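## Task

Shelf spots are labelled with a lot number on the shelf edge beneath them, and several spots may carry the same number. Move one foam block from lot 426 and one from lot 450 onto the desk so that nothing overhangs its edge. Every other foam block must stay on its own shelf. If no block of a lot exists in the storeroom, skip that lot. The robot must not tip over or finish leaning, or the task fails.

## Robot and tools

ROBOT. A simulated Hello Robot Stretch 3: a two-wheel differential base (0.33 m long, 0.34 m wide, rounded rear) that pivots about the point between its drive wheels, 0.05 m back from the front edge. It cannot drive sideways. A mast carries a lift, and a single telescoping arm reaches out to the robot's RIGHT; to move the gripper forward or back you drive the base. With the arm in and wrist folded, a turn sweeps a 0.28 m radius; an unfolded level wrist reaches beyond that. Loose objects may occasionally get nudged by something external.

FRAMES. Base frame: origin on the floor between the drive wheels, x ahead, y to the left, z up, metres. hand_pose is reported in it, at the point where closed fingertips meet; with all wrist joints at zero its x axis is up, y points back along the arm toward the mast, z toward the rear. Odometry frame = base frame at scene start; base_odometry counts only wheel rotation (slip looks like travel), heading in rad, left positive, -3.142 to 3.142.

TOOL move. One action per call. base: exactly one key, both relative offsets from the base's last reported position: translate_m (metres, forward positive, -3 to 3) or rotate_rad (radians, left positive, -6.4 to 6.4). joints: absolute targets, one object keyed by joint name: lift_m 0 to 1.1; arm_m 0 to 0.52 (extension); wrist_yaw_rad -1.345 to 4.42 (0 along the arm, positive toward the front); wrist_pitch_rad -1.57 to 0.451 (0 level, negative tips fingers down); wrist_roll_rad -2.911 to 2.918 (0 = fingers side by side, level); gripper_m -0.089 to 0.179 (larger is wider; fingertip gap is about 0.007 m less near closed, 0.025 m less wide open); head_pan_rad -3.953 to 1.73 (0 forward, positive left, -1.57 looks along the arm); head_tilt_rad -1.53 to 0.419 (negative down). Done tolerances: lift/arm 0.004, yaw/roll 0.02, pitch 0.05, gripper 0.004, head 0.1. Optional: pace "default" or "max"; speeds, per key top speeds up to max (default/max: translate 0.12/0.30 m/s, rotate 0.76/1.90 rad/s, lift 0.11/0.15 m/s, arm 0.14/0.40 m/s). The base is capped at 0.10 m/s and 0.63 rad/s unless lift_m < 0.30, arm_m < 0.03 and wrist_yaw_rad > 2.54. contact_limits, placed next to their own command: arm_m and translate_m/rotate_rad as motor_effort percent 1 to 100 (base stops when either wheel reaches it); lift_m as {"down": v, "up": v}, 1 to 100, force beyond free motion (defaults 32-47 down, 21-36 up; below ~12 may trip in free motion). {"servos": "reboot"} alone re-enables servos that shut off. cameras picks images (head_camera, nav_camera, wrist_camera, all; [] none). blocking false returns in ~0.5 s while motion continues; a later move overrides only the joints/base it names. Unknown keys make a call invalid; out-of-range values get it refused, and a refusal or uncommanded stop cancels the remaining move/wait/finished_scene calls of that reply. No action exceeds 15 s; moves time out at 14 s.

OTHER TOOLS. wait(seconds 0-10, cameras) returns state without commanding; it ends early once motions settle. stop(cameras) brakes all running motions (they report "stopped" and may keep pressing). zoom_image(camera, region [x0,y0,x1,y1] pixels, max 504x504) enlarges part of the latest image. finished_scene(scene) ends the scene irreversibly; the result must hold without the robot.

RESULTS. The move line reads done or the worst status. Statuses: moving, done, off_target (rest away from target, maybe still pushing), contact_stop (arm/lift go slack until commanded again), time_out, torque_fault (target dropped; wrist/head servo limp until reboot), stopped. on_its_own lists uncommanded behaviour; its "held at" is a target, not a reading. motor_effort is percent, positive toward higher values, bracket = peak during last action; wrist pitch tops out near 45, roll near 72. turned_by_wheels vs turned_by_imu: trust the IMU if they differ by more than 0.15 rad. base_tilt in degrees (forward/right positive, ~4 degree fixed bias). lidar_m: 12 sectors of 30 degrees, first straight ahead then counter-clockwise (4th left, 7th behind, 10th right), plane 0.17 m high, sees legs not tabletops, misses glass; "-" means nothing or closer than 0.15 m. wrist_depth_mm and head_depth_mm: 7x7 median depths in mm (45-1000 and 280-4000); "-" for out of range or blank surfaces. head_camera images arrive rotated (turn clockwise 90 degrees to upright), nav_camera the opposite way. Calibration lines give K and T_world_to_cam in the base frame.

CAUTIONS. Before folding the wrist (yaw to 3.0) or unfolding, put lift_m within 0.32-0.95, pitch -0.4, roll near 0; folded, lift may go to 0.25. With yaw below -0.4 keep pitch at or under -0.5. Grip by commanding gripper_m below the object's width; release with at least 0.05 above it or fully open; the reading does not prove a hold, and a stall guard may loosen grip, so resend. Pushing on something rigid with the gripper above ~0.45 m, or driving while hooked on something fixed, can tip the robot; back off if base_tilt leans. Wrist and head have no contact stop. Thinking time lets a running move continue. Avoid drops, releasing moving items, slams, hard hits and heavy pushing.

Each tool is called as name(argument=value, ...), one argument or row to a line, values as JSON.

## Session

move(
  joints={"head_pan_rad": 0.0, "head_tilt_rad": -0.35},
  pace="max",
)

Scene clock: 0.73 s.
move: done
base_odometry: x=+0.000 y=+0.000 heading=+0.000
turned_by_wheels: +0.000
turned_by_imu: +0.000
base_tilt: forward=-0.5 right=-1.1
lidar_m: 0.84 0.77 0.78 0.96 1.17 1.17 1.57 1.48 1.13 1.38 3.10 1.31
head_depth_mm: 1098 1196 1295 1424 1598 1764 1486 / 991 1062 1151 1254 1369 1521 1470 / 901 964 1033 1117 1206 1314 1401 / 825 876 936 1004 1075 1163 1267 / 764 807 854 909 971 1037 1127 / 710 747 787 834 881 951 1010 / 665 695 730 770 821 880 934
base_status: not commanded
joint_positions: lift_m=+0.306 arm_m=+0.001 wrist_yaw_rad=+2.853 wrist_pitch_rad=-0.337 wrist_roll_rad=+0.000 gripper_m=+0.037 head_pan_rad=+0.000 head_tilt_rad=-0.353
joint_status: all done
measured_speeds: all 0
motor_effort: left_wheel=-0.3(0.5) right_wheel=+0.3(0.8) lift_m=+25.9(27.3) arm_m=-7.5(7.7) wrist_yaw_rad=-0.8(1.2) wrist_pitch_rad=+2.0(2.1) wrist_roll_rad=+0.3(0.3) gripper_m=+0.1(1.0) head_pan_rad=+0.2(1.5) head_tilt_rad=-3.5(6.4)
hand_pose: x=+0.0453 y=+0.0786 z=+0.3376 quat_wxyz=(+0.218, +0.707, +0.017, +0.673) (m; base frame)
wrist_depth_mm: 133 - - - - - - / 136 - - - - - - / 145 - - - - - - / 155 187 881 871 814 - - / 170 180 731 670 662 682 653 / 575 193 126 561 128 574 574 / 503 204 315 496 476 493 492
pictures: head_camera (sideways), nav_camera (sideways), wrist_camera
camera_calibration:
head_camera: T_world_to_cam=[[-0.29571, -0.0462719, -0.954156, 1.25905], [0.037692, 0.997483, -0.0600545, 0.0776138], [0.954534, -0.0537228, -0.293222, 0.331328], [0, 0, 0, 1]] pos_world=[0.0531235, -0.00136007, 1.30314]
nav_camera: T_world_to_cam=[[0.320785, 0.0170281, 0.946999, -1.19139], [0.0150282, -0.999804, 0.012887, 0.0332621], [0.947033, 0.0100977, -0.320978, 0.365233], [0, 0, 0, 1]] pos_world=[0.0357927, 0.0498547, 1.24505]
wrist_camera: T_world_to_cam=[[0.968732, -0.247103, -0.0223289, -0.0102512], [-0.145362, -0.492322, -0.858189, 0.367545], [0.201068, 0.834601, -0.512847, 0.26461], [0, 0, 0, 1]] pos_world=[0.0101531, -0.0424262, 0.450899]

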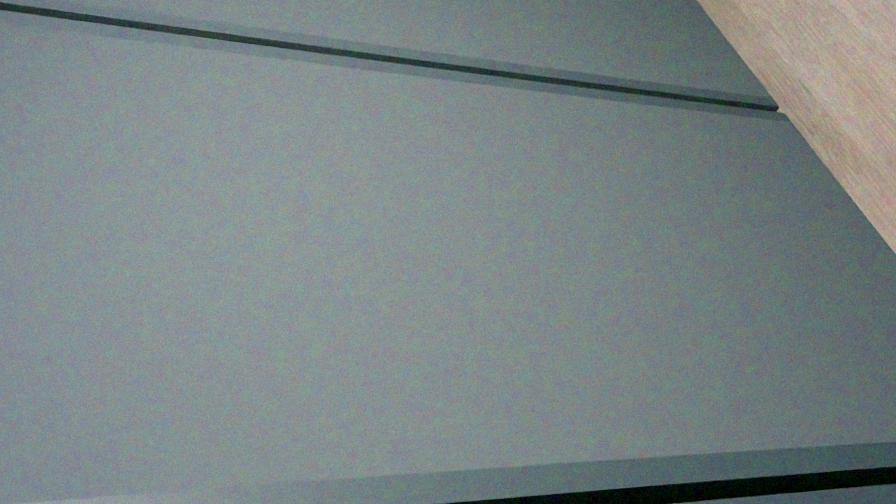

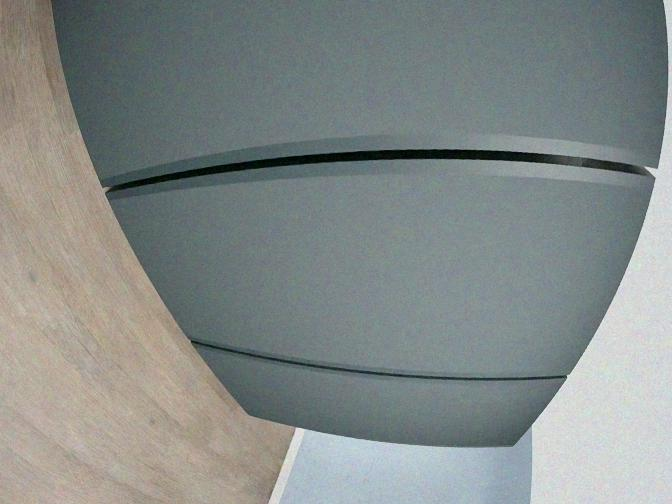

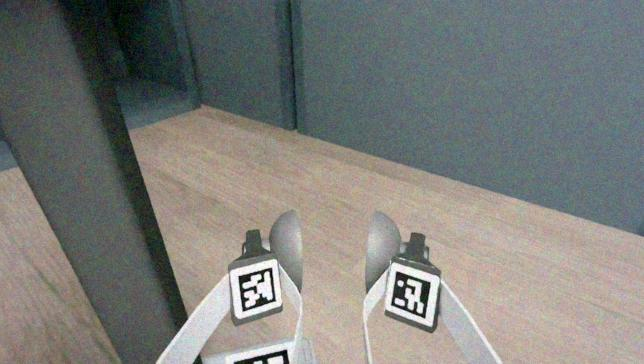

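move(
  joints={"head_pan_rad": 1.57},
  pace="max",
  cameras=["head_camera", "nav_camera"],
)

move(
  joints={"head_pan_rad": -1.57},
  pace="max",
  cameras=["head_camera", "nav_camera"],
)

move(
  joints={"head_pan_rad": -3.14},
  pace="max",
  cameras=["head_camera", "nav_camera"],
)

Scene clock: 10.50 s.
move: done
base_odometry: x=+0.000 y=+0.000 heading=+0.000
turned_by_wheels: +0.000
turned_by_imu: +0.000
base_tilt: forward=-0.2 right=-1.3
lidar_m: 0.85 0.77 0.78 0.96 1.17 1.17 1.57 1.48 1.13 1.38 3.09 1.31
head_depth_mm: 756 781 810 838 867 908 942 / 830 864 898 933 979 1015 1065 / 923 966 1009 1060 1111 1180 1224 / 1043 1089 1151 1203 1276 1341 1387 / 1155 1213 1290 1373 1469 1566 1468 / 1263 1323 1436 1469 1539 1686 1460 / 1414 1474 1558 1608 1530 1685 1401
base_status: not commanded
joint_positions: lift_m=+0.306 arm_m=+0.001 wrist_yaw_rad=+2.853 wrist_pitch_rad=-0.337 wrist_roll_rad=+0.000 gripper_m=+0.037 head_pan_rad=+1.578 head_tilt_rad=-0.350
joint_status: all done
measured_speeds: translate_m=+0.000 rotate_rad=+0.000 lift_m=+0.000 arm_m=+0.000 wrist_yaw_rad=+0.000 wrist_pitch_rad=+0.000 wrist_roll_rad=+0.000 head_pan_rad=-0.024 head_tilt_rad=+0.000
motor_effort: left_wheel=+0.2(0.8) right_wheel=+0.1(1.5) lift_m=+26.1(27.1) arm_m=-12.4(12.9) wrist_yaw_rad=-0.6(1.9) wrist_pitch_rad=+2.0(2.1) wrist_roll_rad=+0.1(0.3) gripper_m=+0.7(1.2) head_pan_rad=-3.1(6.6) head_tilt_rad=+4.5(6.2)
hand_pose: x=+0.0453 y=+0.0786 z=+0.3376 quat_wxyz=(+0.218, +0.707, +0.017, +0.673) (m; base frame)
wrist_depth_mm: 134 - - - - - - / 136 - - - - - - / 144 - - - - - - / 155 186 872 868 830 - - / 169 181 728 671 660 680 664 / 573 193 126 555 129 567 570 / 503 205 312 495 480 496 491
pictures: head_camera (sideways), nav_camera (sideways)
camera_calibration:
head_camera: T_world_to_cam=[[0.0484266, -0.292848, -0.954932, 1.25804], [-0.997735, 0.0305037, -0.0599517, 0.0837339], [0.0466857, 0.955672, -0.290707, 0.333618], [0, 0, 0, 1]] pos_world=[0.00704656, 0.0470301, 1.30335]
nav_camera: T_world_to_cam=[[-0.0193908, 0.318044, 0.947878, -1.1905], [0.999666, 0.0223651, 0.012946, 0.0272013], [-0.017082, 0.947812, -0.318371, 0.367698], [0, 0, 0, 1]] pos_world=[-0.043996, 0.0295155, 1.24516]

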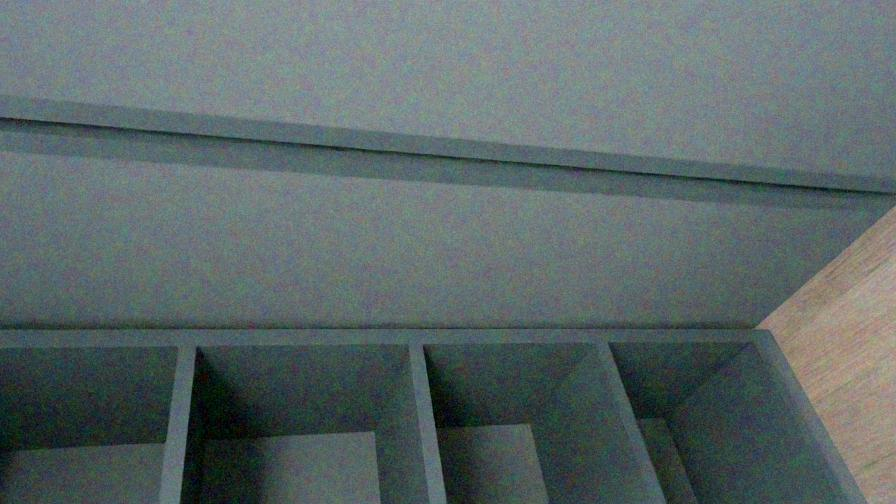

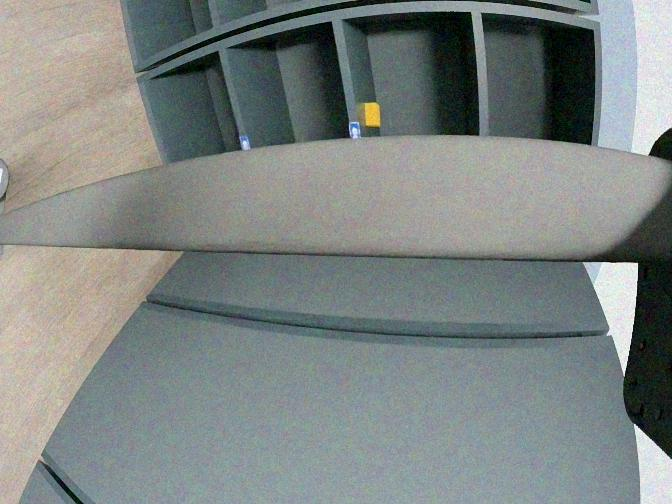

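Scene clock: 13.17 s.
move: done
base_odometry: x=+0.000 y=+0.000 heading=+0.000
turned_by_wheels: +0.000
turned_by_imu: +0.000
base_tilt: forward=-0.4 right=-1.2
lidar_m: 0.85 0.77 0.78 0.96 1.18 1.16 1.57 1.48 1.13 1.37 3.09 1.31
head_depth_mm: 1506 1551 1614 1646 1228 943 1304 / 1647 1709 1769 1818 1214 1708 1479 / 1825 1908 1984 1977 1207 1729 1473 / 2052 2142 2255 1993 1348 1816 1466 / 2318 2455 2602 1962 2193 1866 1463 / 2710 2881 3051 3003 2559 1854 1446 / 2765 2850 3041 3120 2571 1831 1450
base_status: not commanded
joint_positions: lift_m=+0.306 arm_m=+0.001 wrist_yaw_rad=+2.853 wrist_pitch_rad=-0.337 wrist_roll_rad=+0.000 gripper_m=+0.037 head_pan_rad=-1.578 head_tilt_rad=-0.350
joint_status: all done
measured_speeds: translate_m=+0.000 rotate_rad=+0.000 lift_m=+0.000 arm_m=+0.000 wrist_yaw_rad=+0.000 wrist_pitch_rad=+0.000 wrist_roll_rad=+0.000 head_pan_rad=+0.024 head_tilt_rad=+0.000
motor_effort: left_wheel=-0.1(0.7) right_wheel=+0.4(1.3) lift_m=+26.3(27.4) arm_m=-12.6(13.0) wrist_yaw_rad=-1.4(2.2) wrist_pitch_rad=+2.1(2.1) wrist_roll_rad=+0.2(0.3) gripper_m=+0.5(0.9) head_pan_rad=+3.3(5.0) head_tilt_rad=+4.9(6.2)
hand_pose: x=+0.0453 y=+0.0786 z=+0.3376 quat_wxyz=(+0.218, +0.707, +0.017, +0.673) (m; base frame)
wrist_depth_mm: 133 - - - - - - / 136 - - - - - - / 145 - - - - - - / 156 186 877 885 820 - - / 169 181 738 667 669 684 659 / 573 193 126 563 129 571 575 / 502 205 313 503 484 498 492
pictures: head_camera (sideways), nav_camera (sideways)
camera_calibration:
head_camera: T_world_to_cam=[[-0.0441017, 0.293133, -0.955054, 1.25872], [0.997178, -0.0452259, -0.0599279, 0.0715701], [-0.06076, -0.955002, -0.290311, 0.333819], [0, 0, 0, 1]] pos_world=[0.00442644, -0.0469381, 1.30335]
nav_camera: T_world_to_cam=[[0.0146865, -0.31792, 0.948004, -1.19087], [-0.999887, -0.00762045, 0.0129347, 0.0394706], [0.00311204, -0.948087, -0.317996, 0.367073], [0, 0, 0, 1]] pos_world=[0.0558135, -0.0302833, 1.24517]

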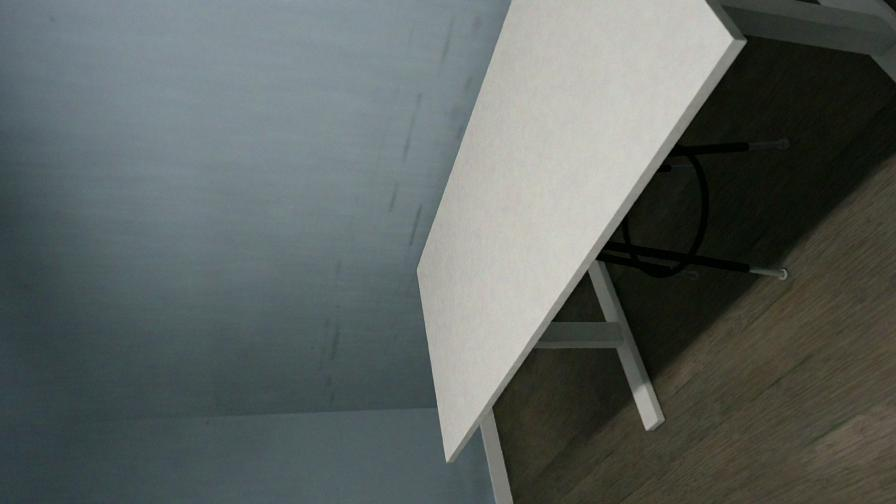

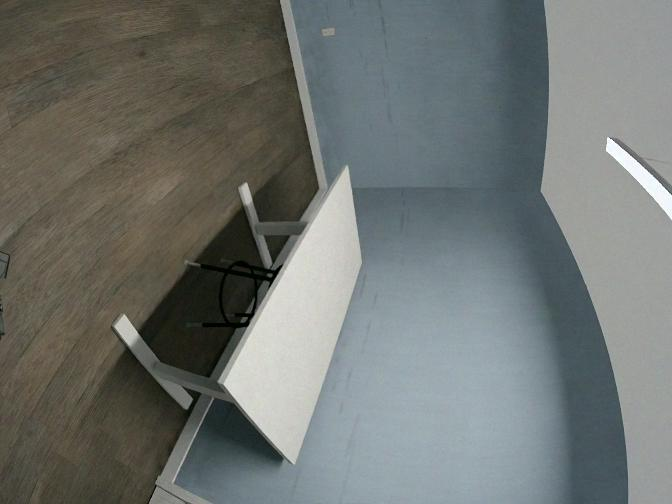

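Scene clock: 15.23 s.
move: done
base_odometry: x=+0.000 y=+0.000 heading=+0.000
turned_by_wheels: +0.000
turned_by_imu: +0.000
base_tilt: forward=-0.4 right=-1.2
lidar_m: 0.84 0.77 0.78 0.96 1.17 1.16 1.57 1.48 1.13 1.38 3.09 1.31
head_depth_mm: 1534 1610 1698 1705 1607 1744 1435 / 1416 1493 1619 1743 1788 1798 1487 / 1797 1861 1568 1669 1751 1782 1490 / 1673 1787 1903 2033 2182 1876 1464 / 1556 1628 1717 1836 1953 1876 1449 / 1415 1487 1567 1657 1769 1794 1459 / 1324 1390 1459 1530 1618 1686 1445
base_status: not commanded
joint_positions: lift_m=+0.306 arm_m=+0.001 wrist_yaw_rad=+2.853 wrist_pitch_rad=-0.337 wrist_roll_rad=+0.000 gripper_m=+0.037 head_pan_rad=-3.148 head_tilt_rad=-0.350
joint_status: all done
measured_speeds: translate_m=+0.000 rotate_rad=+0.000 lift_m=+0.000 arm_m=+0.000 wrist_yaw_rad=+0.000 wrist_pitch_rad=+0.000 wrist_roll_rad=+0.000 head_pan_rad=+0.024 head_tilt_rad=+0.000
motor_effort: left_wheel=+0.0(0.9) right_wheel=+0.4(1.3) lift_m=+26.6(27.0) arm_m=-12.4(12.9) wrist_yaw_rad=-1.2(1.5) wrist_pitch_rad=+2.1(2.2) wrist_roll_rad=-0.1(0.3) gripper_m=+0.6(1.0) head_pan_rad=+4.0(4.6) head_tilt_rad=+3.5(5.3)
hand_pose: x=+0.0453 y=+0.0786 z=+0.3376 quat_wxyz=(+0.218, +0.707, +0.017, +0.673) (m; base frame)
wrist_depth_mm: 134 - - - - - - / 136 - - - - - - / 145 - - - - - - / 155 186 866 863 824 - - / 169 181 727 672 669 679 655 / 577 193 126 561 128 575 568 / 509 205 314 495 480 494 492
pictures: head_camera (sideways), nav_camera (sideways)
camera_calibration:
head_camera: T_world_to_cam=[[0.293077, 0.0443351, -0.95506, 1.25667], [-0.044389, -0.997216, -0.0599136, 0.0779428], [-0.955058, 0.0599534, -0.290293, 0.33925], [0, 0, 0, 1]] pos_world=[-0.0408378, 0.00167196, 1.30335]
nav_camera: T_world_to_cam=[[-0.31788, -0.0149414, 0.948013, -1.18883], [-0.00845891, 0.999881, 0.0129225, 0.0334178], [-0.948093, -0.00391134, -0.317968, 0.372894], [0, 0, 0, 1]] pos_world=[-0.0240853, -0.0497182, 1.24517]

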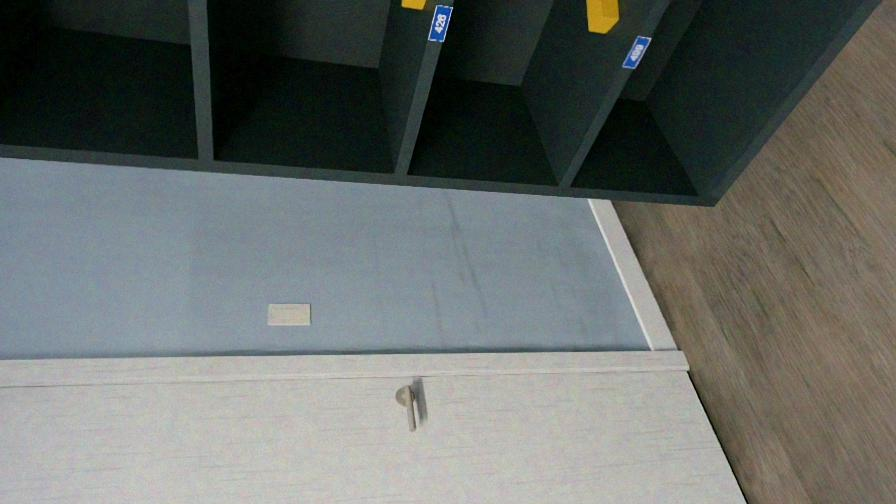

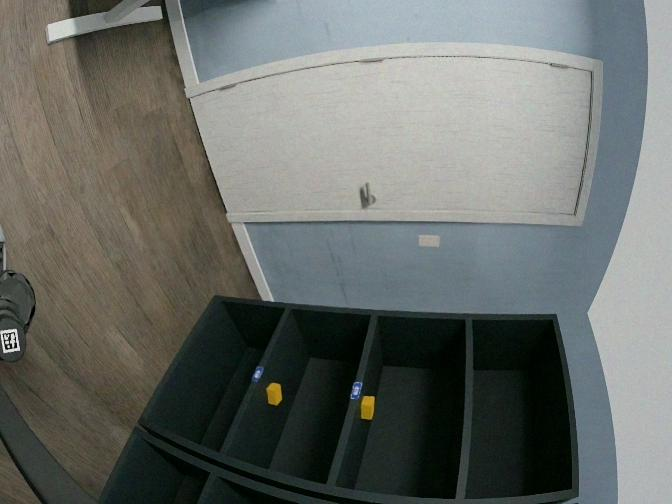

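zoom_image(
  camera="head_camera",
  region=[425, 0, 460, 50],
)

zoom_image(
  camera="head_camera",
  region=[615, 30, 660, 75],
)

move(
  joints={"head_pan_rad": -3.93, "head_tilt_rad": -0.4},
  pace="max",
  cameras=["head_camera", "nav_camera"],
)

Scaled by 10.080 from the camera's 896x504 image, which has a finer 1280x720 frame.

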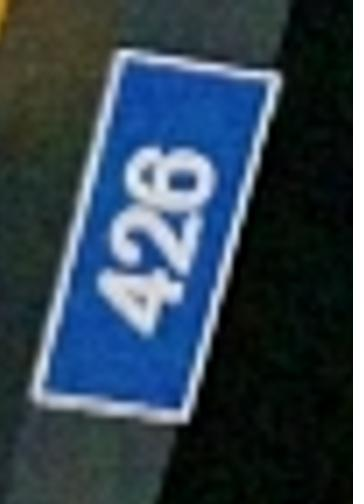

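Scaled by 11.200 from the camera's 896x504 image, which has a finer 1280x720 frame.

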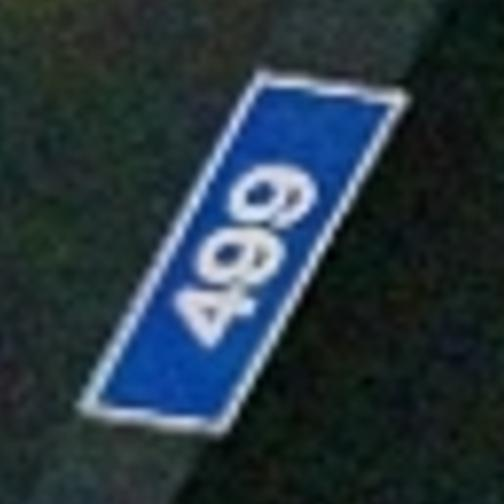

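Scene clock: 22.00 s.
move: done
base_odometry: x=+0.000 y=+0.000 heading=+0.000
turned_by_wheels: +0.000
turned_by_imu: +0.000
base_tilt: forward=-0.3 right=-1.2
lidar_m: 0.84 0.77 0.78 0.96 1.18 1.16 1.57 1.48 1.13 1.38 3.09 1.31
head_depth_mm: - - - - - - - / - - - - - - - / 1343 1433 1522 1644 1528 - - / 1323 1219 1498 1587 1450 1617 1408 / 1014 1068 1160 1228 1334 1499 1408 / 1379 1472 1541 1684 1495 1652 1405 / 1397 1486 1558 1701 1481 1640 1393
base_status: not commanded
joint_positions: lift_m=+0.306 arm_m=+0.001 wrist_yaw_rad=+2.853 wrist_pitch_rad=-0.337 wrist_roll_rad=+0.000 gripper_m=+0.037 head_pan_rad=-3.948 head_tilt_rad=-0.396
joint_status: all done
measured_speeds: all 0
motor_effort: left_wheel=-0.2(0.6) right_wheel=+0.9(1.0) lift_m=+26.1(27.0) arm_m=-12.2(12.6) wrist_yaw_rad=-0.7(1.9) wrist_pitch_rad=+2.1(2.1) wrist_roll_rad=-0.3(0.3) gripper_m=+0.5(1.1) head_pan_rad=+0.0(5.6) head_tilt_rad=-4.2(8.3)
hand_pose: x=+0.0453 y=+0.0786 z=+0.3376 quat_wxyz=(+0.218, +0.707, +0.017, +0.673) (m; base frame)
wrist_depth_mm: 133 - - - - - - / 136 - - - - - - / 145 - - - - - - / 156 185 879 862 822 - - / 169 180 721 673 661 685 655 / 573 193 126 566 129 573 576 / 502 204 313 496 483 491 494
pictures: head_camera (sideways), nav_camera (sideways)
camera_calibration:
head_camera: T_world_to_cam=[[0.266375, -0.210963, -0.940499, 1.23778], [-0.744233, -0.665073, -0.0616053, 0.0843399], [-0.612504, 0.716361, -0.334164, 0.394248], [0, 0, 0, 1]] pos_world=[-0.0254662, 0.0347932, 1.30107]
nav_camera: T_world_to_cam=[[-0.262428, 0.249028, 0.932264, -1.16865], [0.710823, 0.703265, 0.012236, 0.0299213], [-0.652581, 0.665886, -0.361571, 0.427808], [0, 0, 0, 1]] pos_world=[-0.0487767, -0.0148864, 1.24381]

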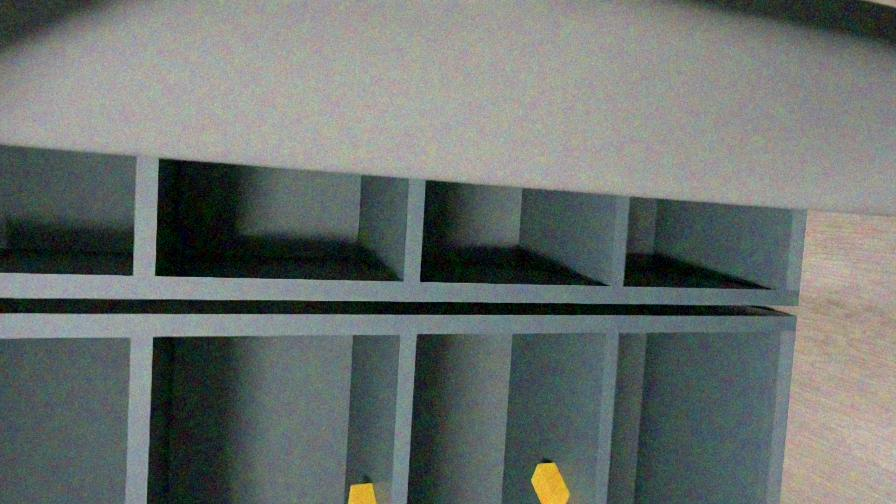

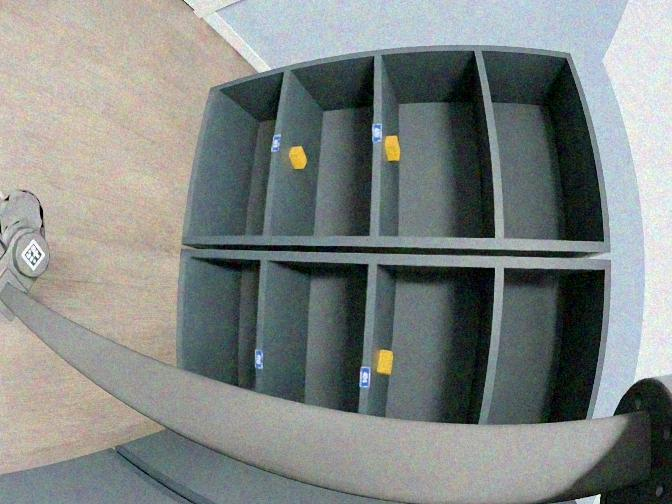

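zoom_image(
  camera="nav_camera",
  region=[352, 360, 382, 395],
)

zoom_image(
  camera="nav_camera",
  region=[246, 342, 276, 377],
)

zoom_image(
  camera="nav_camera",
  region=[362, 115, 392, 150],
)

Scaled by 14.400 from the camera's 672x504 image, which has a finer 792x594 frame.

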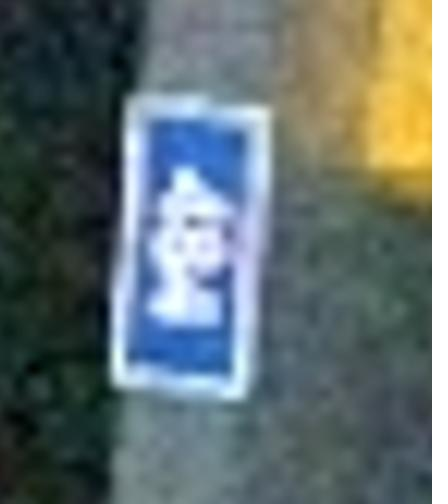

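Scaled by 14.400 from the camera's 672x504 image, which has a finer 792x594 frame.

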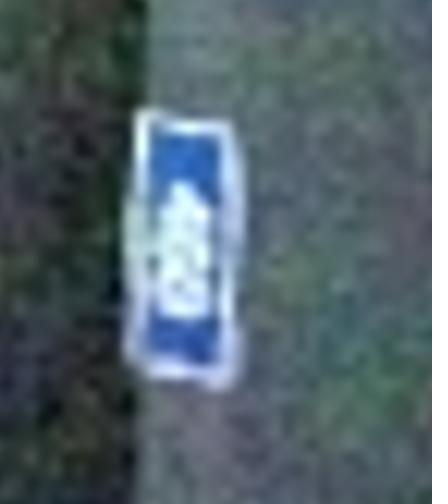

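Scaled by 14.400 from the camera's 672x504 image, which has a finer 792x594 frame.

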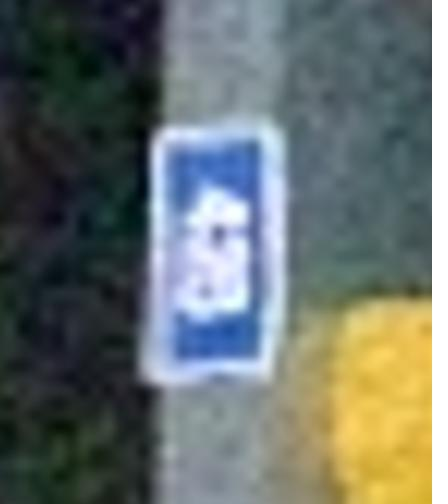

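move(
  base={"rotate_rad": -0.073},
  joints={"lift_m": 0.285, "head_pan_rad": -1.57},
  pace="max",
  cameras=[],
)

move(
  base={"translate_m": -0.817},
  speeds={"translate_m": 0.25},
  cameras=[],
)

move(
  base={"rotate_rad": -2.43},
  joints={"lift_m": 0.9, "head_pan_rad": -1.57, "head_tilt_rad": -0.6, "gripper_m": 0.179},
  pace="max",
  cameras=["head_camera", "nav_camera"],
)

Scene clock: 100.97 s.
move: done
base_odometry: x=+0.000 y=+0.000 heading=-0.073
turned_by_wheels: -0.073
turned_by_imu: -0.071
base_tilt: forward=-0.2 right=-1.2
lidar_m: 0.87 0.77 0.77 0.91 1.52 1.16 1.57 1.48 1.13 1.33 3.10 1.46
head_depth_mm: 1434 1498 1570 1596 1113 1300 1390 / 1569 1642 1705 1717 1108 1664 1368 / 1718 1816 1898 1719 1095 1721 1411 / 1903 1990 2131 1709 1291 1707 1402 / 2138 2262 2445 1686 2184 1771 1400 / 2421 2602 2819 1796 2238 1750 1389 / 2749 2876 3078 3093 2337 1748 1383
base_status: done
joint_positions: lift_m=+0.285 arm_m=+0.001 wrist_yaw_rad=+2.853 wrist_pitch_rad=-0.338 wrist_roll_rad=+0.000 gripper_m=+0.037 head_pan_rad=-1.562 head_tilt_rad=-0.401
joint_status: all done
measured_speeds: translate_m=+0.000 rotate_rad=+0.000 lift_m=+0.000 arm_m=+0.000 wrist_yaw_rad=+0.000 wrist_pitch_rad=+0.000 wrist_roll_rad=+0.000 head_pan_rad=-0.024 head_tilt_rad=+0.000
motor_effort: left_wheel=+4.4(12.1) right_wheel=-8.0(12.5) lift_m=+29.8(30.3) arm_m=-11.2(12.8) wrist_yaw_rad=+0.5(2.0) wrist_pitch_rad=+2.3(2.4) wrist_roll_rad=+0.0(0.4) gripper_m=+0.6(1.1) head_pan_rad=-2.9(5.7) head_tilt_rad=-2.4(4.2)
hand_pose: x=+0.0452 y=+0.0785 z=+0.3159 quat_wxyz=(+0.218, +0.707, +0.018, +0.673) (m; base frame)
wrist_depth_mm: 133 - - - - - - / 136 - - - - - - / 144 - - - - - - / 155 186 836 820 821 771 - / 170 180 682 628 633 648 643 / 548 193 126 535 129 554 543 / 485 205 291 464 460 469 467
pictures: none
No camera images: "cameras" was empty.

Scene clock: 106.60 s.
move: done
base_odometry: x=-0.815 y=+0.059 heading=-0.073
turned_by_wheels: +0.000
turned_by_imu: +0.000
base_tilt: forward=-0.4 right=-1.2
lidar_m: 1.55 1.37 1.37 0.71 0.80 0.88 0.77 0.90 0.90 1.09 1.11 2.57
head_depth_mm: 842 869 914 953 1004 1058 1123 / 936 978 1029 1077 1111 1169 1245 / 1029 1079 1134 1202 1279 1356 1376 / 1138 1198 1272 1354 1434 1560 1402 / 1266 1354 1446 1508 1630 1695 1402 / 1441 1551 1677 1654 1264 1692 1377 / 1671 1830 1983 1637 1179 1571 1335
base_status: done
joint_positions: lift_m=+0.285 arm_m=+0.001 wrist_yaw_rad=+2.853 wrist_pitch_rad=-0.338 wrist_roll_rad=+0.000 gripper_m=+0.037 head_pan_rad=-1.570 head_tilt_rad=-0.401
joint_status: not commanded
measured_speeds: all 0
motor_effort: left_wheel=-6.7(11.8) right_wheel=-6.2(15.0) lift_m=+24.8(29.9) arm_m=-8.7(11.7) wrist_yaw_rad=+0.1(2.2) wrist_pitch_rad=+2.2(2.4) wrist_roll_rad=+0.0(0.4) gripper_m=+0.7(1.0) head_pan_rad=-3.1(3.9) head_tilt_rad=+1.7(2.5)
hand_pose: x=+0.0452 y=+0.0785 z=+0.3159 quat_wxyz=(+0.218, +0.707, +0.018, +0.673) (m; base frame)
wrist_depth_mm: 134 - - - - - - / 136 - - - - - - / 145 159 - - - - - / 155 169 802 819 812 807 808 / 167 180 686 636 629 649 654 / 543 193 126 530 129 550 544 / 480 205 290 458 459 470 467
pictures: none
No camera images: "cameras" was empty.

Scene clock: 111.50 s.
move: done
base_odometry: x=-0.815 y=+0.059 heading=-2.502
turned_by_wheels: -2.430
turned_by_imu: -2.390
base_tilt: forward=-0.3 right=-1.2
lidar_m: 0.90 0.93 1.10 1.58 1.96 1.42 1.37 1.41 0.71 1.06 0.76 0.93
head_depth_mm: 869 941 883 709 953 908 - / 867 951 918 1174 1107 937 - / 864 949 898 1186 1096 953 - / 865 947 885 1185 1083 925 - / 859 944 867 1182 1079 916 - / 861 946 859 1179 1074 943 1204 / 860 944 845 1179 1066 935 1141
base_status: done
joint_positions: lift_m=+0.900 arm_m=+0.001 wrist_yaw_rad=+2.853 wrist_pitch_rad=-0.339 wrist_roll_rad=+0.000 gripper_m=+0.179 head_pan_rad=-1.570 head_tilt_rad=-0.600
joint_status: all done
measured_speeds: all 0
motor_effort: left_wheel=+4.7(14.2) right_wheel=-8.2(15.4) lift_m=+27.6(33.7) arm_m=-12.1(13.4) wrist_yaw_rad=-0.4(1.8) wrist_pitch_rad=+2.3(2.5) wrist_roll_rad=+0.1(0.3) gripper_m=+0.8(83.5) head_pan_rad=-2.1(4.8) head_tilt_rad=-4.3(6.2)
hand_pose: x=+0.0452 y=+0.0785 z=+0.9309 quat_wxyz=(+0.218, +0.706, +0.018, +0.673) (m; base frame)
wrist_depth_mm: 134 - - - - - - / 136 - - - - - - / 145 - - - - - - / 156 186 - - - - - / 168 178 - - - - - / 123 191 - - - - - / - 217 - - - - 105
pictures: head_camera (sideways), nav_camera (sideways)
camera_calibration:
head_camera: T_world_to_cam=[[-0.0466318, 0.520282, -0.85272, 1.12521], [0.997494, -0.0212235, -0.0674983, 0.08136], [-0.0532159, -0.853731, -0.517988, 0.63], [0, 0, 0, 1]] pos_world=[0.00484028, -0.0458476, 1.29131]
nav_camera: T_world_to_cam=[[0.017408, -0.542885, 0.839627, -1.04955], [-0.999792, -0.0183502, 0.0088639, 0.0447889], [0.0105952, -0.839606, -0.543092, 0.659967], [0, 0, 0, 1]] pos_world=[0.0560576, -0.0148483, 1.23925]

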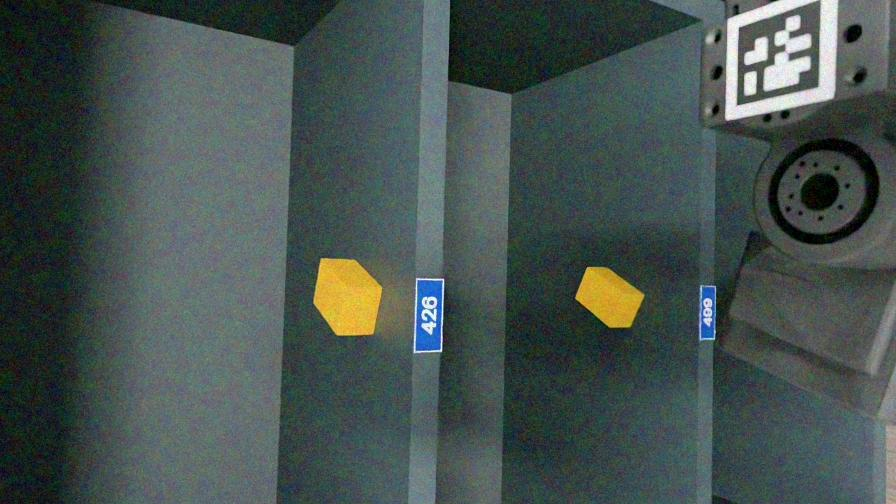

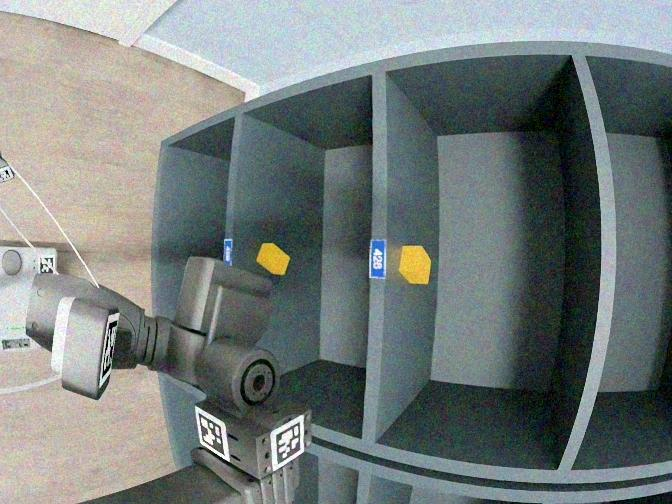

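move(
  base={"rotate_rad": 0.03},
  joints={"wrist_pitch_rad": -0.4},
  cameras=[],
)

move(
  base={"translate_m": 0.05},
  joints={"wrist_yaw_rad": 0.0, "head_pan_rad": -2.2, "head_tilt_rad": -0.5},
  pace="max",
  cameras=["head_camera"],
)

move(
  joints={"lift_m": 0.992, "wrist_pitch_rad": -0.34, "head_pan_rad": -1.57},
  cameras=["wrist_camera", "head_camera"],
)

Scene clock: 129.73 s.
move: done
base_odometry: x=-0.815 y=+0.059 heading=-2.473
turned_by_wheels: +0.030
turned_by_imu: +0.029
base_tilt: forward=-0.2 right=-1.3
lidar_m: 0.90 0.93 1.10 1.86 1.91 1.41 1.37 1.43 0.71 1.06 0.76 0.93
head_depth_mm: 863 941 925 708 1011 911 - / 860 944 912 701 1104 936 - / 860 949 896 1178 1093 958 - / 862 946 829 1177 1090 922 - / 865 949 874 1186 1081 916 - / 865 951 859 1189 1073 936 1204 / 866 952 847 1190 1063 936 1144
base_status: done
joint_positions: lift_m=+0.900 arm_m=+0.001 wrist_yaw_rad=+2.853 wrist_pitch_rad=-0.411 wrist_roll_rad=+0.000 gripper_m=+0.179 head_pan_rad=-1.570 head_tilt_rad=-0.600
joint_status: all done
measured_speeds: all 0
motor_effort: left_wheel=-8.3(9.2) right_wheel=+7.9(9.0) lift_m=+24.2(24.5) arm_m=-8.3(9.2) wrist_yaw_rad=-0.3(0.9) wrist_pitch_rad=+1.7(3.8) wrist_roll_rad=+0.0(0.3) gripper_m=+0.7(1.0) head_pan_rad=-1.7(2.3) head_tilt_rad=-3.5(4.6)
hand_pose: x=+0.0428 y=+0.0704 z=+0.9142 quat_wxyz=(+0.243, +0.705, +0.044, +0.665) (m; base frame)
wrist_depth_mm: 133 - - - - - - / 138 - - - - - - / 150 - - - - - - / 163 182 - - - - - / - 183 - - - - - / 123 199 - - - - - / - 240 - - - - 105
pictures: none
No camera images: "cameras" was empty.

Scene clock: 131.50 s.
move: done
base_odometry: x=-0.854 y=+0.028 heading=-2.473
turned_by_wheels: +0.000
turned_by_imu: +0.000
base_tilt: forward=-0.3 right=-1.2
lidar_m: 0.85 0.88 1.08 1.58 1.97 1.46 1.42 1.47 0.74 1.06 0.74 0.88
head_depth_mm: 1034 1433 1327 1582 1461 1590 1327 / 866 1385 1133 1633 1301 1520 1356 / 653 1264 1154 1505 1242 1517 - / 612 665 728 800 899 993 - / 671 734 802 807 987 973 - / 785 888 957 747 1162 970 - / 879 948 996 693 1159 934 -
base_status: done
joint_positions: lift_m=+0.900 arm_m=+0.001 wrist_yaw_rad=+0.003 wrist_pitch_rad=-0.411 wrist_roll_rad=+0.000 gripper_m=+0.179 head_pan_rad=-2.207 head_tilt_rad=-0.501
joint_status: all done
measured_speeds: all 0
motor_effort: left_wheel=+0.4(7.7) right_wheel=+7.5(12.6) lift_m=+26.0(27.0) arm_m=-6.6(8.5) wrist_yaw_rad=-3.3(8.3) wrist_pitch_rad=+1.6(1.8) wrist_roll_rad=+0.0(0.4) gripper_m=+0.4(1.0) head_pan_rad=+3.4(4.2) head_tilt_rad=+3.8(7.0)
hand_pose: x=-0.0209 y=-0.3708 z=+0.9141 quat_wxyz=(+0.693, +0.146, -0.692, -0.144) (m; base frame)
wrist_depth_mm: - - - 326 - - - / - - - - - 759 - / - - - - - - - / - - - - - - - / - 143 - 673 - - - / - 126 - - - - - / - - - - - - 105
pictures: head_camera (sideways)
camera_calibration:
head_camera: T_world_to_cam=[[0.219819, 0.375755, -0.900271, 1.18566], [0.785689, -0.615205, -0.0649331, 0.0793674], [-0.57825, -0.693059, -0.43046, 0.519324], [0, 0, 0, 1]] pos_world=[-0.0226887, -0.0367676, 1.29611]

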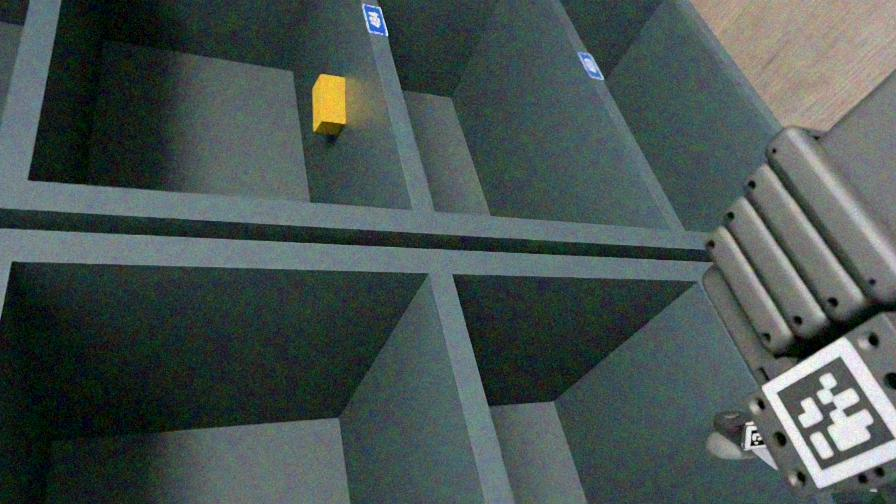

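Scene clock: 133.23 s.
move: done
base_odometry: x=-0.854 y=+0.028 heading=-2.473
turned_by_wheels: +0.000
turned_by_imu: +0.000
base_tilt: forward=-0.4 right=-1.4
lidar_m: 0.85 0.88 1.08 1.58 1.97 1.46 1.42 1.48 0.74 1.06 0.74 0.87
head_depth_mm: 829 931 1000 740 - - - / 858 937 1005 731 1201 - - / 868 935 1007 722 1199 - - / 869 936 1006 701 1192 - - / 872 944 1007 708 1195 908 1196 / 869 942 1004 743 1186 908 1185 / 874 945 1009 735 1129 930 1158
base_status: not commanded
joint_positions: lift_m=+0.992 arm_m=+0.001 wrist_yaw_rad=+0.003 wrist_pitch_rad=-0.361 wrist_roll_rad=+0.000 gripper_m=+0.179 head_pan_rad=-1.562 head_tilt_rad=-0.500
joint_status: all done
measured_speeds: translate_m=+0.000 rotate_rad=+0.000 lift_m=+0.000 arm_m=+0.000 wrist_yaw_rad=+0.000 wrist_pitch_rad=+0.000 wrist_roll_rad=+0.000 head_pan_rad=-0.024 head_tilt_rad=+0.000
motor_effort: left_wheel=+0.7(1.1) right_wheel=+7.5(8.1) lift_m=+28.5(32.7) arm_m=-5.1(7.4) wrist_yaw_rad=-3.1(4.2) wrist_pitch_rad=+3.4(5.8) wrist_roll_rad=+0.0(0.3) gripper_m=+0.8(1.0) head_pan_rad=-3.2(4.7) head_tilt_rad=+4.3(5.0)
hand_pose: x=-0.0209 y=-0.3768 z=+1.0177 quat_wxyz=(+0.696, +0.128, -0.695, -0.126) (m; base frame)
wrist_depth_mm: - - - - - - - / - - - - - - - / - - - 382 - - - / - - - - - - - / - 143 - - - 857 - / - 126 - 721 - - - / - - - - - - 105
pictures: head_camera (sideways), wrist_camera
camera_calibration:
head_camera: T_world_to_cam=[[-0.0501641, 0.431928, -0.900512, 1.18757], [0.997697, -0.0195439, -0.0649521, 0.0781345], [-0.0456541, -0.901696, -0.429952, 0.51544], [0, 0, 0, 1]] pos_world=[0.00515106, -0.046649, 1.29612]
wrist_camera: T_world_to_cam=[[-0.998888, -0.0410566, -0.0231826, -0.00608291], [-0.00230042, 0.533534, -0.845776, 1.09421], [0.0470934, -0.844782, -0.533035, 0.391347], [0, 0, 0, 1]] pos_world=[-0.0219888, -0.253447, 1.13392]

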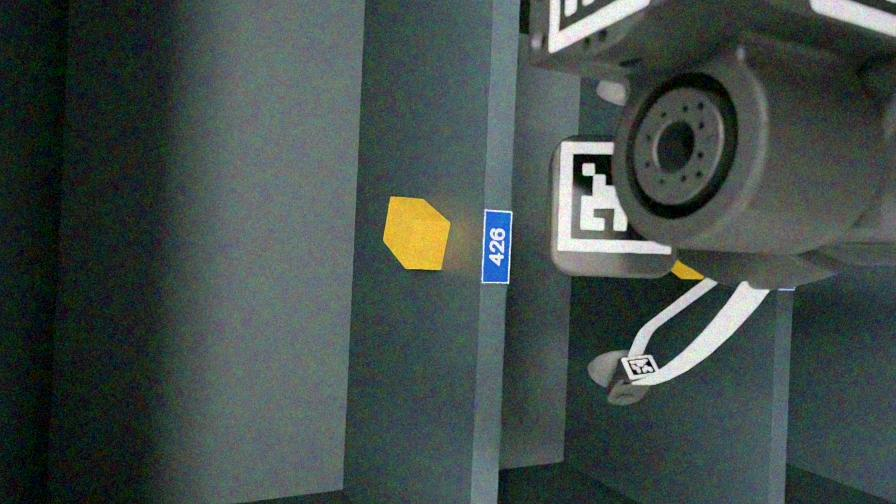

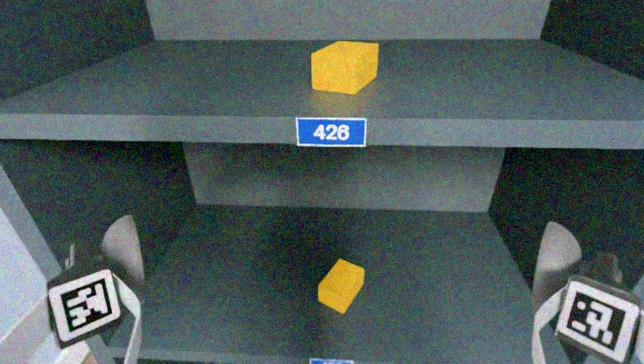

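move(
  base={"rotate_rad": -0.484},
  joints={"wrist_pitch_rad": -0.32},
  cameras=[],
)

move(
  base={"translate_m": 0.341},
  cameras=["wrist_camera"],
)

zoom_image(
  camera="wrist_camera",
  region=[230, 10, 450, 160],
)

Scene clock: 188.60 s.
move: done
base_odometry: x=-0.854 y=+0.028 heading=-2.957
turned_by_wheels: -0.484
turned_by_imu: -0.477
base_tilt: forward=-0.2 right=-1.2
lidar_m: 0.87 0.85 0.90 1.08 2.29 1.90 1.45 1.42 1.42 0.74 1.06 0.74
head_depth_mm: 698 1264 1320 1538 - - - / 606 666 747 837 1256 - - / 633 679 725 784 837 - - / 747 821 880 817 1006 - - / 891 982 1039 754 1206 916 1226 / 880 950 1010 705 1173 907 1161 / 840 909 969 693 1132 907 1123
base_status: done
joint_positions: lift_m=+0.992 arm_m=+0.001 wrist_yaw_rad=+0.002 wrist_pitch_rad=-0.342 wrist_roll_rad=+0.000 gripper_m=+0.179 head_pan_rad=-1.570 head_tilt_rad=-0.500
joint_status: all done
measured_speeds: all 0
motor_effort: left_wheel=+7.4(11.8) right_wheel=-10.3(13.8) lift_m=+24.1(26.3) arm_m=-2.5(3.2) wrist_yaw_rad=-3.2(4.3) wrist_pitch_rad=+3.5(5.9) wrist_roll_rad=+0.0(0.3) gripper_m=+0.3(1.0) head_pan_rad=-3.2(3.6) head_tilt_rad=+3.5(4.9)
hand_pose: x=-0.0209 y=-0.3788 z=+1.0220 quat_wxyz=(+0.697, +0.122, -0.696, -0.120) (m; base frame)
wrist_depth_mm: - - - - - - - / - - - - - - - / 354 - - - - - - / 350 - - - - - - / - 143 - 909 - - - / - 139 - - - - - / - - - - - - 105
pictures: none
No camera images: "cameras" was empty.

Scene clock: 193.13 s.
move: done
base_odometry: x=-1.189 y=-0.034 heading=-2.957
turned_by_wheels: +0.000
turned_by_imu: +0.000
base_tilt: forward=-0.4 right=-1.2
lidar_m: 0.55 0.54 0.58 0.83 1.80 2.30 1.76 1.72 0.86 0.93 0.47 0.75
head_depth_mm: 816 880 916 787 - - - / 850 983 1041 733 1153 - - / 863 953 1034 725 604 - - / 824 899 971 654 572 - - / 786 856 936 707 570 917 772 / 754 812 879 702 516 904 767 / 723 773 834 692 512 936 762
base_status: done
joint_positions: lift_m=+0.992 arm_m=+0.001 wrist_yaw_rad=+0.002 wrist_pitch_rad=-0.342 wrist_roll_rad=+0.000 gripper_m=+0.179 head_pan_rad=-1.570 head_tilt_rad=-0.500
joint_status: not commanded
measured_speeds: all 0
motor_effort: left_wheel=+4.4(11.4) right_wheel=+8.0(11.4) lift_m=+24.7(25.2) arm_m=-2.3(3.1) wrist_yaw_rad=-3.6(4.3) wrist_pitch_rad=+3.7(3.8) wrist_roll_rad=-0.1(0.3) gripper_m=+0.7(1.2) head_pan_rad=-2.3(3.4) head_tilt_rad=+4.0(4.5)
hand_pose: x=-0.0209 y=-0.3789 z=+1.0220 quat_wxyz=(+0.697, +0.121, -0.696, -0.120) (m; base frame)
wrist_depth_mm: - - - - - - - / - - - - - - - / - - - - - - - / - - - - 344 - - / - 142 - - 977 - - / - 139 - - - - - / - - - 640 - - 105
pictures: wrist_camera
camera_calibration:
wrist_camera: T_world_to_cam=[[-0.998902, -0.0411239, -0.0224294, -0.00690637], [-0.00209736, 0.517607, -0.855616, 1.10311], [0.0467958, -0.85463, -0.517125, 0.3719], [0, 0, 0, 1]] pos_world=[-0.0219885, -0.253425, 1.136]

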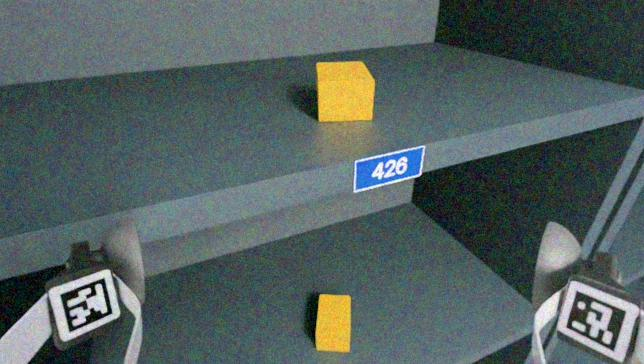

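Scaled by 2.291.

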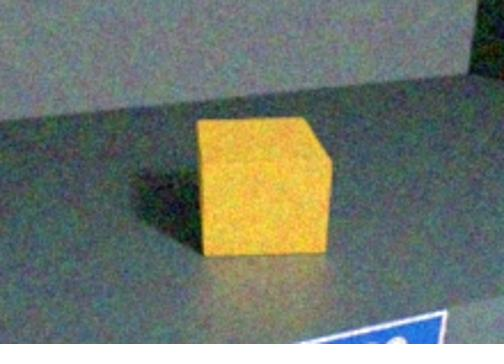

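move(
  joints={"arm_m": 0.30},
  contact_limits={"arm_m": 35},
  cameras=["wrist_camera"],
)

Scene clock: 201.97 s.
move: done
base_odometry: x=-1.189 y=-0.034 heading=-2.957
turned_by_wheels: +0.000
turned_by_imu: +0.000
base_tilt: forward=-0.4 right=-1.3
lidar_m: 0.55 0.54 0.57 0.83 1.81 2.29 1.77 1.72 0.86 0.93 0.47 0.76
head_depth_mm: 815 877 880 - 1020 984 1140 / 849 983 422 437 1139 962 1208 / 866 952 392 406 1149 952 1145 / 825 900 947 419 1095 923 816 / 783 855 929 668 570 943 770 / 753 810 876 700 540 936 767 / 723 772 837 691 511 934 764
base_status: not commanded
joint_positions: lift_m=+0.992 arm_m=+0.300 wrist_yaw_rad=+0.002 wrist_pitch_rad=-0.342 wrist_roll_rad=+0.000 gripper_m=+0.179 head_pan_rad=-1.570 head_tilt_rad=-0.500
joint_status: all done
measured_speeds: all 0
motor_effort: left_wheel=+3.9(4.3) right_wheel=+8.5(9.0) lift_m=+26.9(27.1) arm_m=+13.0(14.6) wrist_yaw_rad=-2.8(4.0) wrist_pitch_rad=+3.6(3.7) wrist_roll_rad=+0.0(0.3) gripper_m=+0.8(1.0) head_pan_rad=-2.7(3.2) head_tilt_rad=+2.2(3.5)
contact_limits: arm_m 35 (drawing in: default 31, maximum 55; extending or still: default 39, maximum 69)
hand_pose: x=-0.0209 y=-0.6783 z=+1.0222 quat_wxyz=(+0.697, +0.121, -0.696, -0.120) (m; base frame)
wrist_depth_mm: 324 - - - - 520 - / 335 - - - - - - / - - - - - - - / - - - 181 - - - / - 142 - 153 152 - - / - 126 - 127 127 - - / 152 157 160 118 119 158 105
pictures: wrist_camera
camera_calibration:
wrist_camera: T_world_to_cam=[[-0.998902, -0.0411368, -0.0224053, -0.0192533], [-0.00209729, 0.517107, -0.855918, 1.25815], [0.0467957, -0.854932, -0.516626, 0.11529], [0, 0, 0, 1]] pos_world=[-0.0219885, -0.552824, 1.136]

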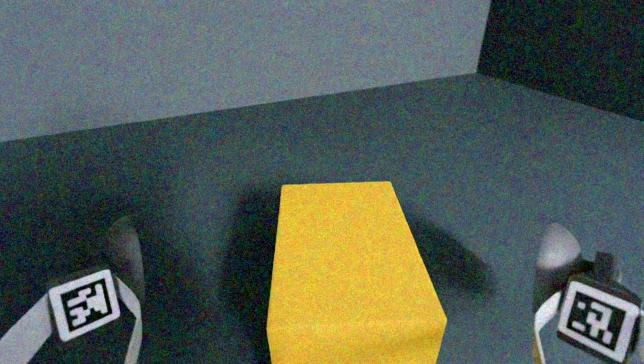

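move(
  joints={"gripper_m": 0.06},
  cameras=[],
)

move(
  joints={"gripper_m": 0.0},
  cameras=[],
)

move(
  joints={"lift_m": 1.05},
  cameras=["wrist_camera"],
)

Scene clock: 214.80 s.
move: done
base_odometry: x=-1.189 y=-0.034 heading=-2.957
turned_by_wheels: +0.000
turned_by_imu: +0.000
base_tilt: forward=-0.3 right=-1.2
lidar_m: 0.55 0.54 0.58 0.83 1.81 2.29 1.76 1.72 0.86 0.93 0.47 0.76
head_depth_mm: 815 878 879 - 1019 987 1142 / 852 982 421 437 1135 964 1215 / 865 949 391 406 1141 956 1151 / 824 901 945 420 1100 919 818 / 783 854 927 706 572 943 772 / 754 813 881 703 540 939 766 / 723 773 836 693 511 935 764
base_status: not commanded
joint_positions: lift_m=+0.992 arm_m=+0.300 wrist_yaw_rad=+0.002 wrist_pitch_rad=-0.342 wrist_roll_rad=+0.000 gripper_m=+0.060 head_pan_rad=-1.570 head_tilt_rad=-0.500
joint_status: all done
measured_speeds: all 0
motor_effort: left_wheel=+3.6(4.3) right_wheel=+8.6(8.9) lift_m=+28.0(28.6) arm_m=+12.6(13.0) wrist_yaw_rad=-2.4(3.5) wrist_pitch_rad=+3.6(3.7) wrist_roll_rad=+0.0(0.4) gripper_m=-7.8(83.3) head_pan_rad=-2.0(2.3) head_tilt_rad=+2.1(2.5)
contact_limits: arm_m 35 (drawing in: default 31, maximum 55; extending or still: default 39, maximum 69)
hand_pose: x=-0.0209 y=-0.6783 z=+1.0222 quat_wxyz=(+0.697, +0.121, -0.696, -0.120) (m; base frame)
wrist_depth_mm: 326 - - - - 516 - / 334 - - - - - - / - - - - - - - / - - - 182 - - - / - - 150 153 152 - - / - - 131 128 127 - - / 161 152 129 122 126 120 162
pictures: none
No camera images: "cameras" was empty.

Scene clock: 215.93 s.
move: done
base_odometry: x=-1.189 y=-0.034 heading=-2.957
turned_by_wheels: +0.000
turned_by_imu: +0.000
base_tilt: forward=-0.3 right=-1.1
lidar_m: 0.55 0.55 0.58 0.83 1.80 2.30 1.76 1.71 0.86 0.93 0.47 0.76
head_depth_mm: 818 879 877 - 1022 991 1143 / 847 986 421 435 1145 961 1212 / 869 952 392 405 1152 954 1150 / 824 899 946 420 1095 920 818 / 785 854 928 709 571 944 770 / 755 814 880 700 539 939 768 / 723 775 834 696 511 936 764
base_status: not commanded
joint_positions: lift_m=+0.992 arm_m=+0.300 wrist_yaw_rad=+0.002 wrist_pitch_rad=-0.320 wrist_roll_rad=+0.001 gripper_m=+0.001 head_pan_rad=-1.570 head_tilt_rad=-0.500
joint_status: all done
measured_speeds: all 0
motor_effort: left_wheel=+3.8(4.1) right_wheel=+6.6(8.3) lift_m=+20.7(28.2) arm_m=+6.3(12.5) wrist_yaw_rad=-3.3(3.7) wrist_pitch_rad=-0.4(3.6) wrist_roll_rad=-0.3(0.8) gripper_m=-24.5(96.9) head_pan_rad=-1.6(2.3) head_tilt_rad=+1.6(2.6)
contact_limits: arm_m 35 (drawing in: default 31, maximum 55; extending or still: default 39, maximum 69)
hand_pose: x=-0.0211 y=-0.6807 z=+1.0273 quat_wxyz=(+0.698, +0.113, -0.698, -0.112) (m; base frame)
wrist_depth_mm: 326 - - - - 522 - / - - - - - - - / - - - - - - - / - - - 188 - - - / - - 154 160 149 - - / - - 129 131 125 - - / 163 101 158 122 126 155 164
pictures: none
No camera images: "cameras" was empty.

Scene clock: 217.30 s.
move: done
base_odometry: x=-1.189 y=-0.034 heading=-2.957
turned_by_wheels: +0.000
turned_by_imu: +0.000
base_tilt: forward=-0.5 right=-1.4
lidar_m: 0.55 0.55 0.57 0.83 1.81 2.30 1.76 1.71 0.85 0.93 0.47 0.76
head_depth_mm: 818 862 962 787 1009 989 1142 / 852 957 362 692 1137 962 1212 / 864 917 366 681 1146 957 1148 / 821 891 387 635 1096 920 811 / 785 850 931 707 571 941 770 / 757 814 882 698 540 938 768 / 721 773 834 694 511 931 764
base_status: not commanded
joint_positions: lift_m=+1.050 arm_m=+0.300 wrist_yaw_rad=+0.002 wrist_pitch_rad=-0.335 wrist_roll_rad=+0.001 gripper_m=+0.004 head_pan_rad=-1.570 head_tilt_rad=-0.500
joint_status: all done
measured_speeds: all 0
motor_effort: left_wheel=+3.1(4.0) right_wheel=+6.8(7.8) lift_m=+29.9(31.9) arm_m=-1.4(7.1) wrist_yaw_rad=-1.6(3.3) wrist_pitch_rad=+2.4(2.5) wrist_roll_rad=-0.5(0.8) gripper_m=-9.0(23.9) head_pan_rad=-1.9(2.1) head_tilt_rad=+1.0(2.1)
contact_limits: arm_m 35 (drawing in: default 31, maximum 55; extending or still: default 39, maximum 69)
hand_pose: x=-0.0212 y=-0.6790 z=+1.0816 quat_wxyz=(+0.697, +0.119, -0.697, -0.118) (m; base frame)
wrist_depth_mm: 324 - - - - 525 - / - - - - - 559 - / - - - - - - - / - - - 182 - - - / - - 153 161 149 - - / - - 128 135 127 - - / - - - 124 122 - -
pictures: wrist_camera
camera_calibration:
wrist_camera: T_world_to_cam=[[-0.998927, -0.0398851, -0.0235373, -0.0160944], [-0.000192281, 0.511797, -0.859106, 1.3093], [0.0463119, -0.85818, -0.511255, 0.137407], [0, 0, 0, 1]] pos_world=[-0.022189, -0.552817, 1.1947]

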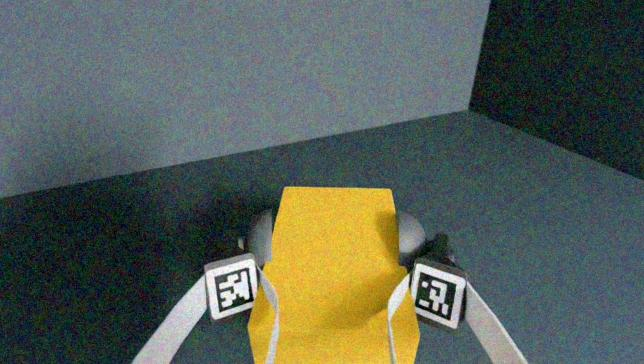

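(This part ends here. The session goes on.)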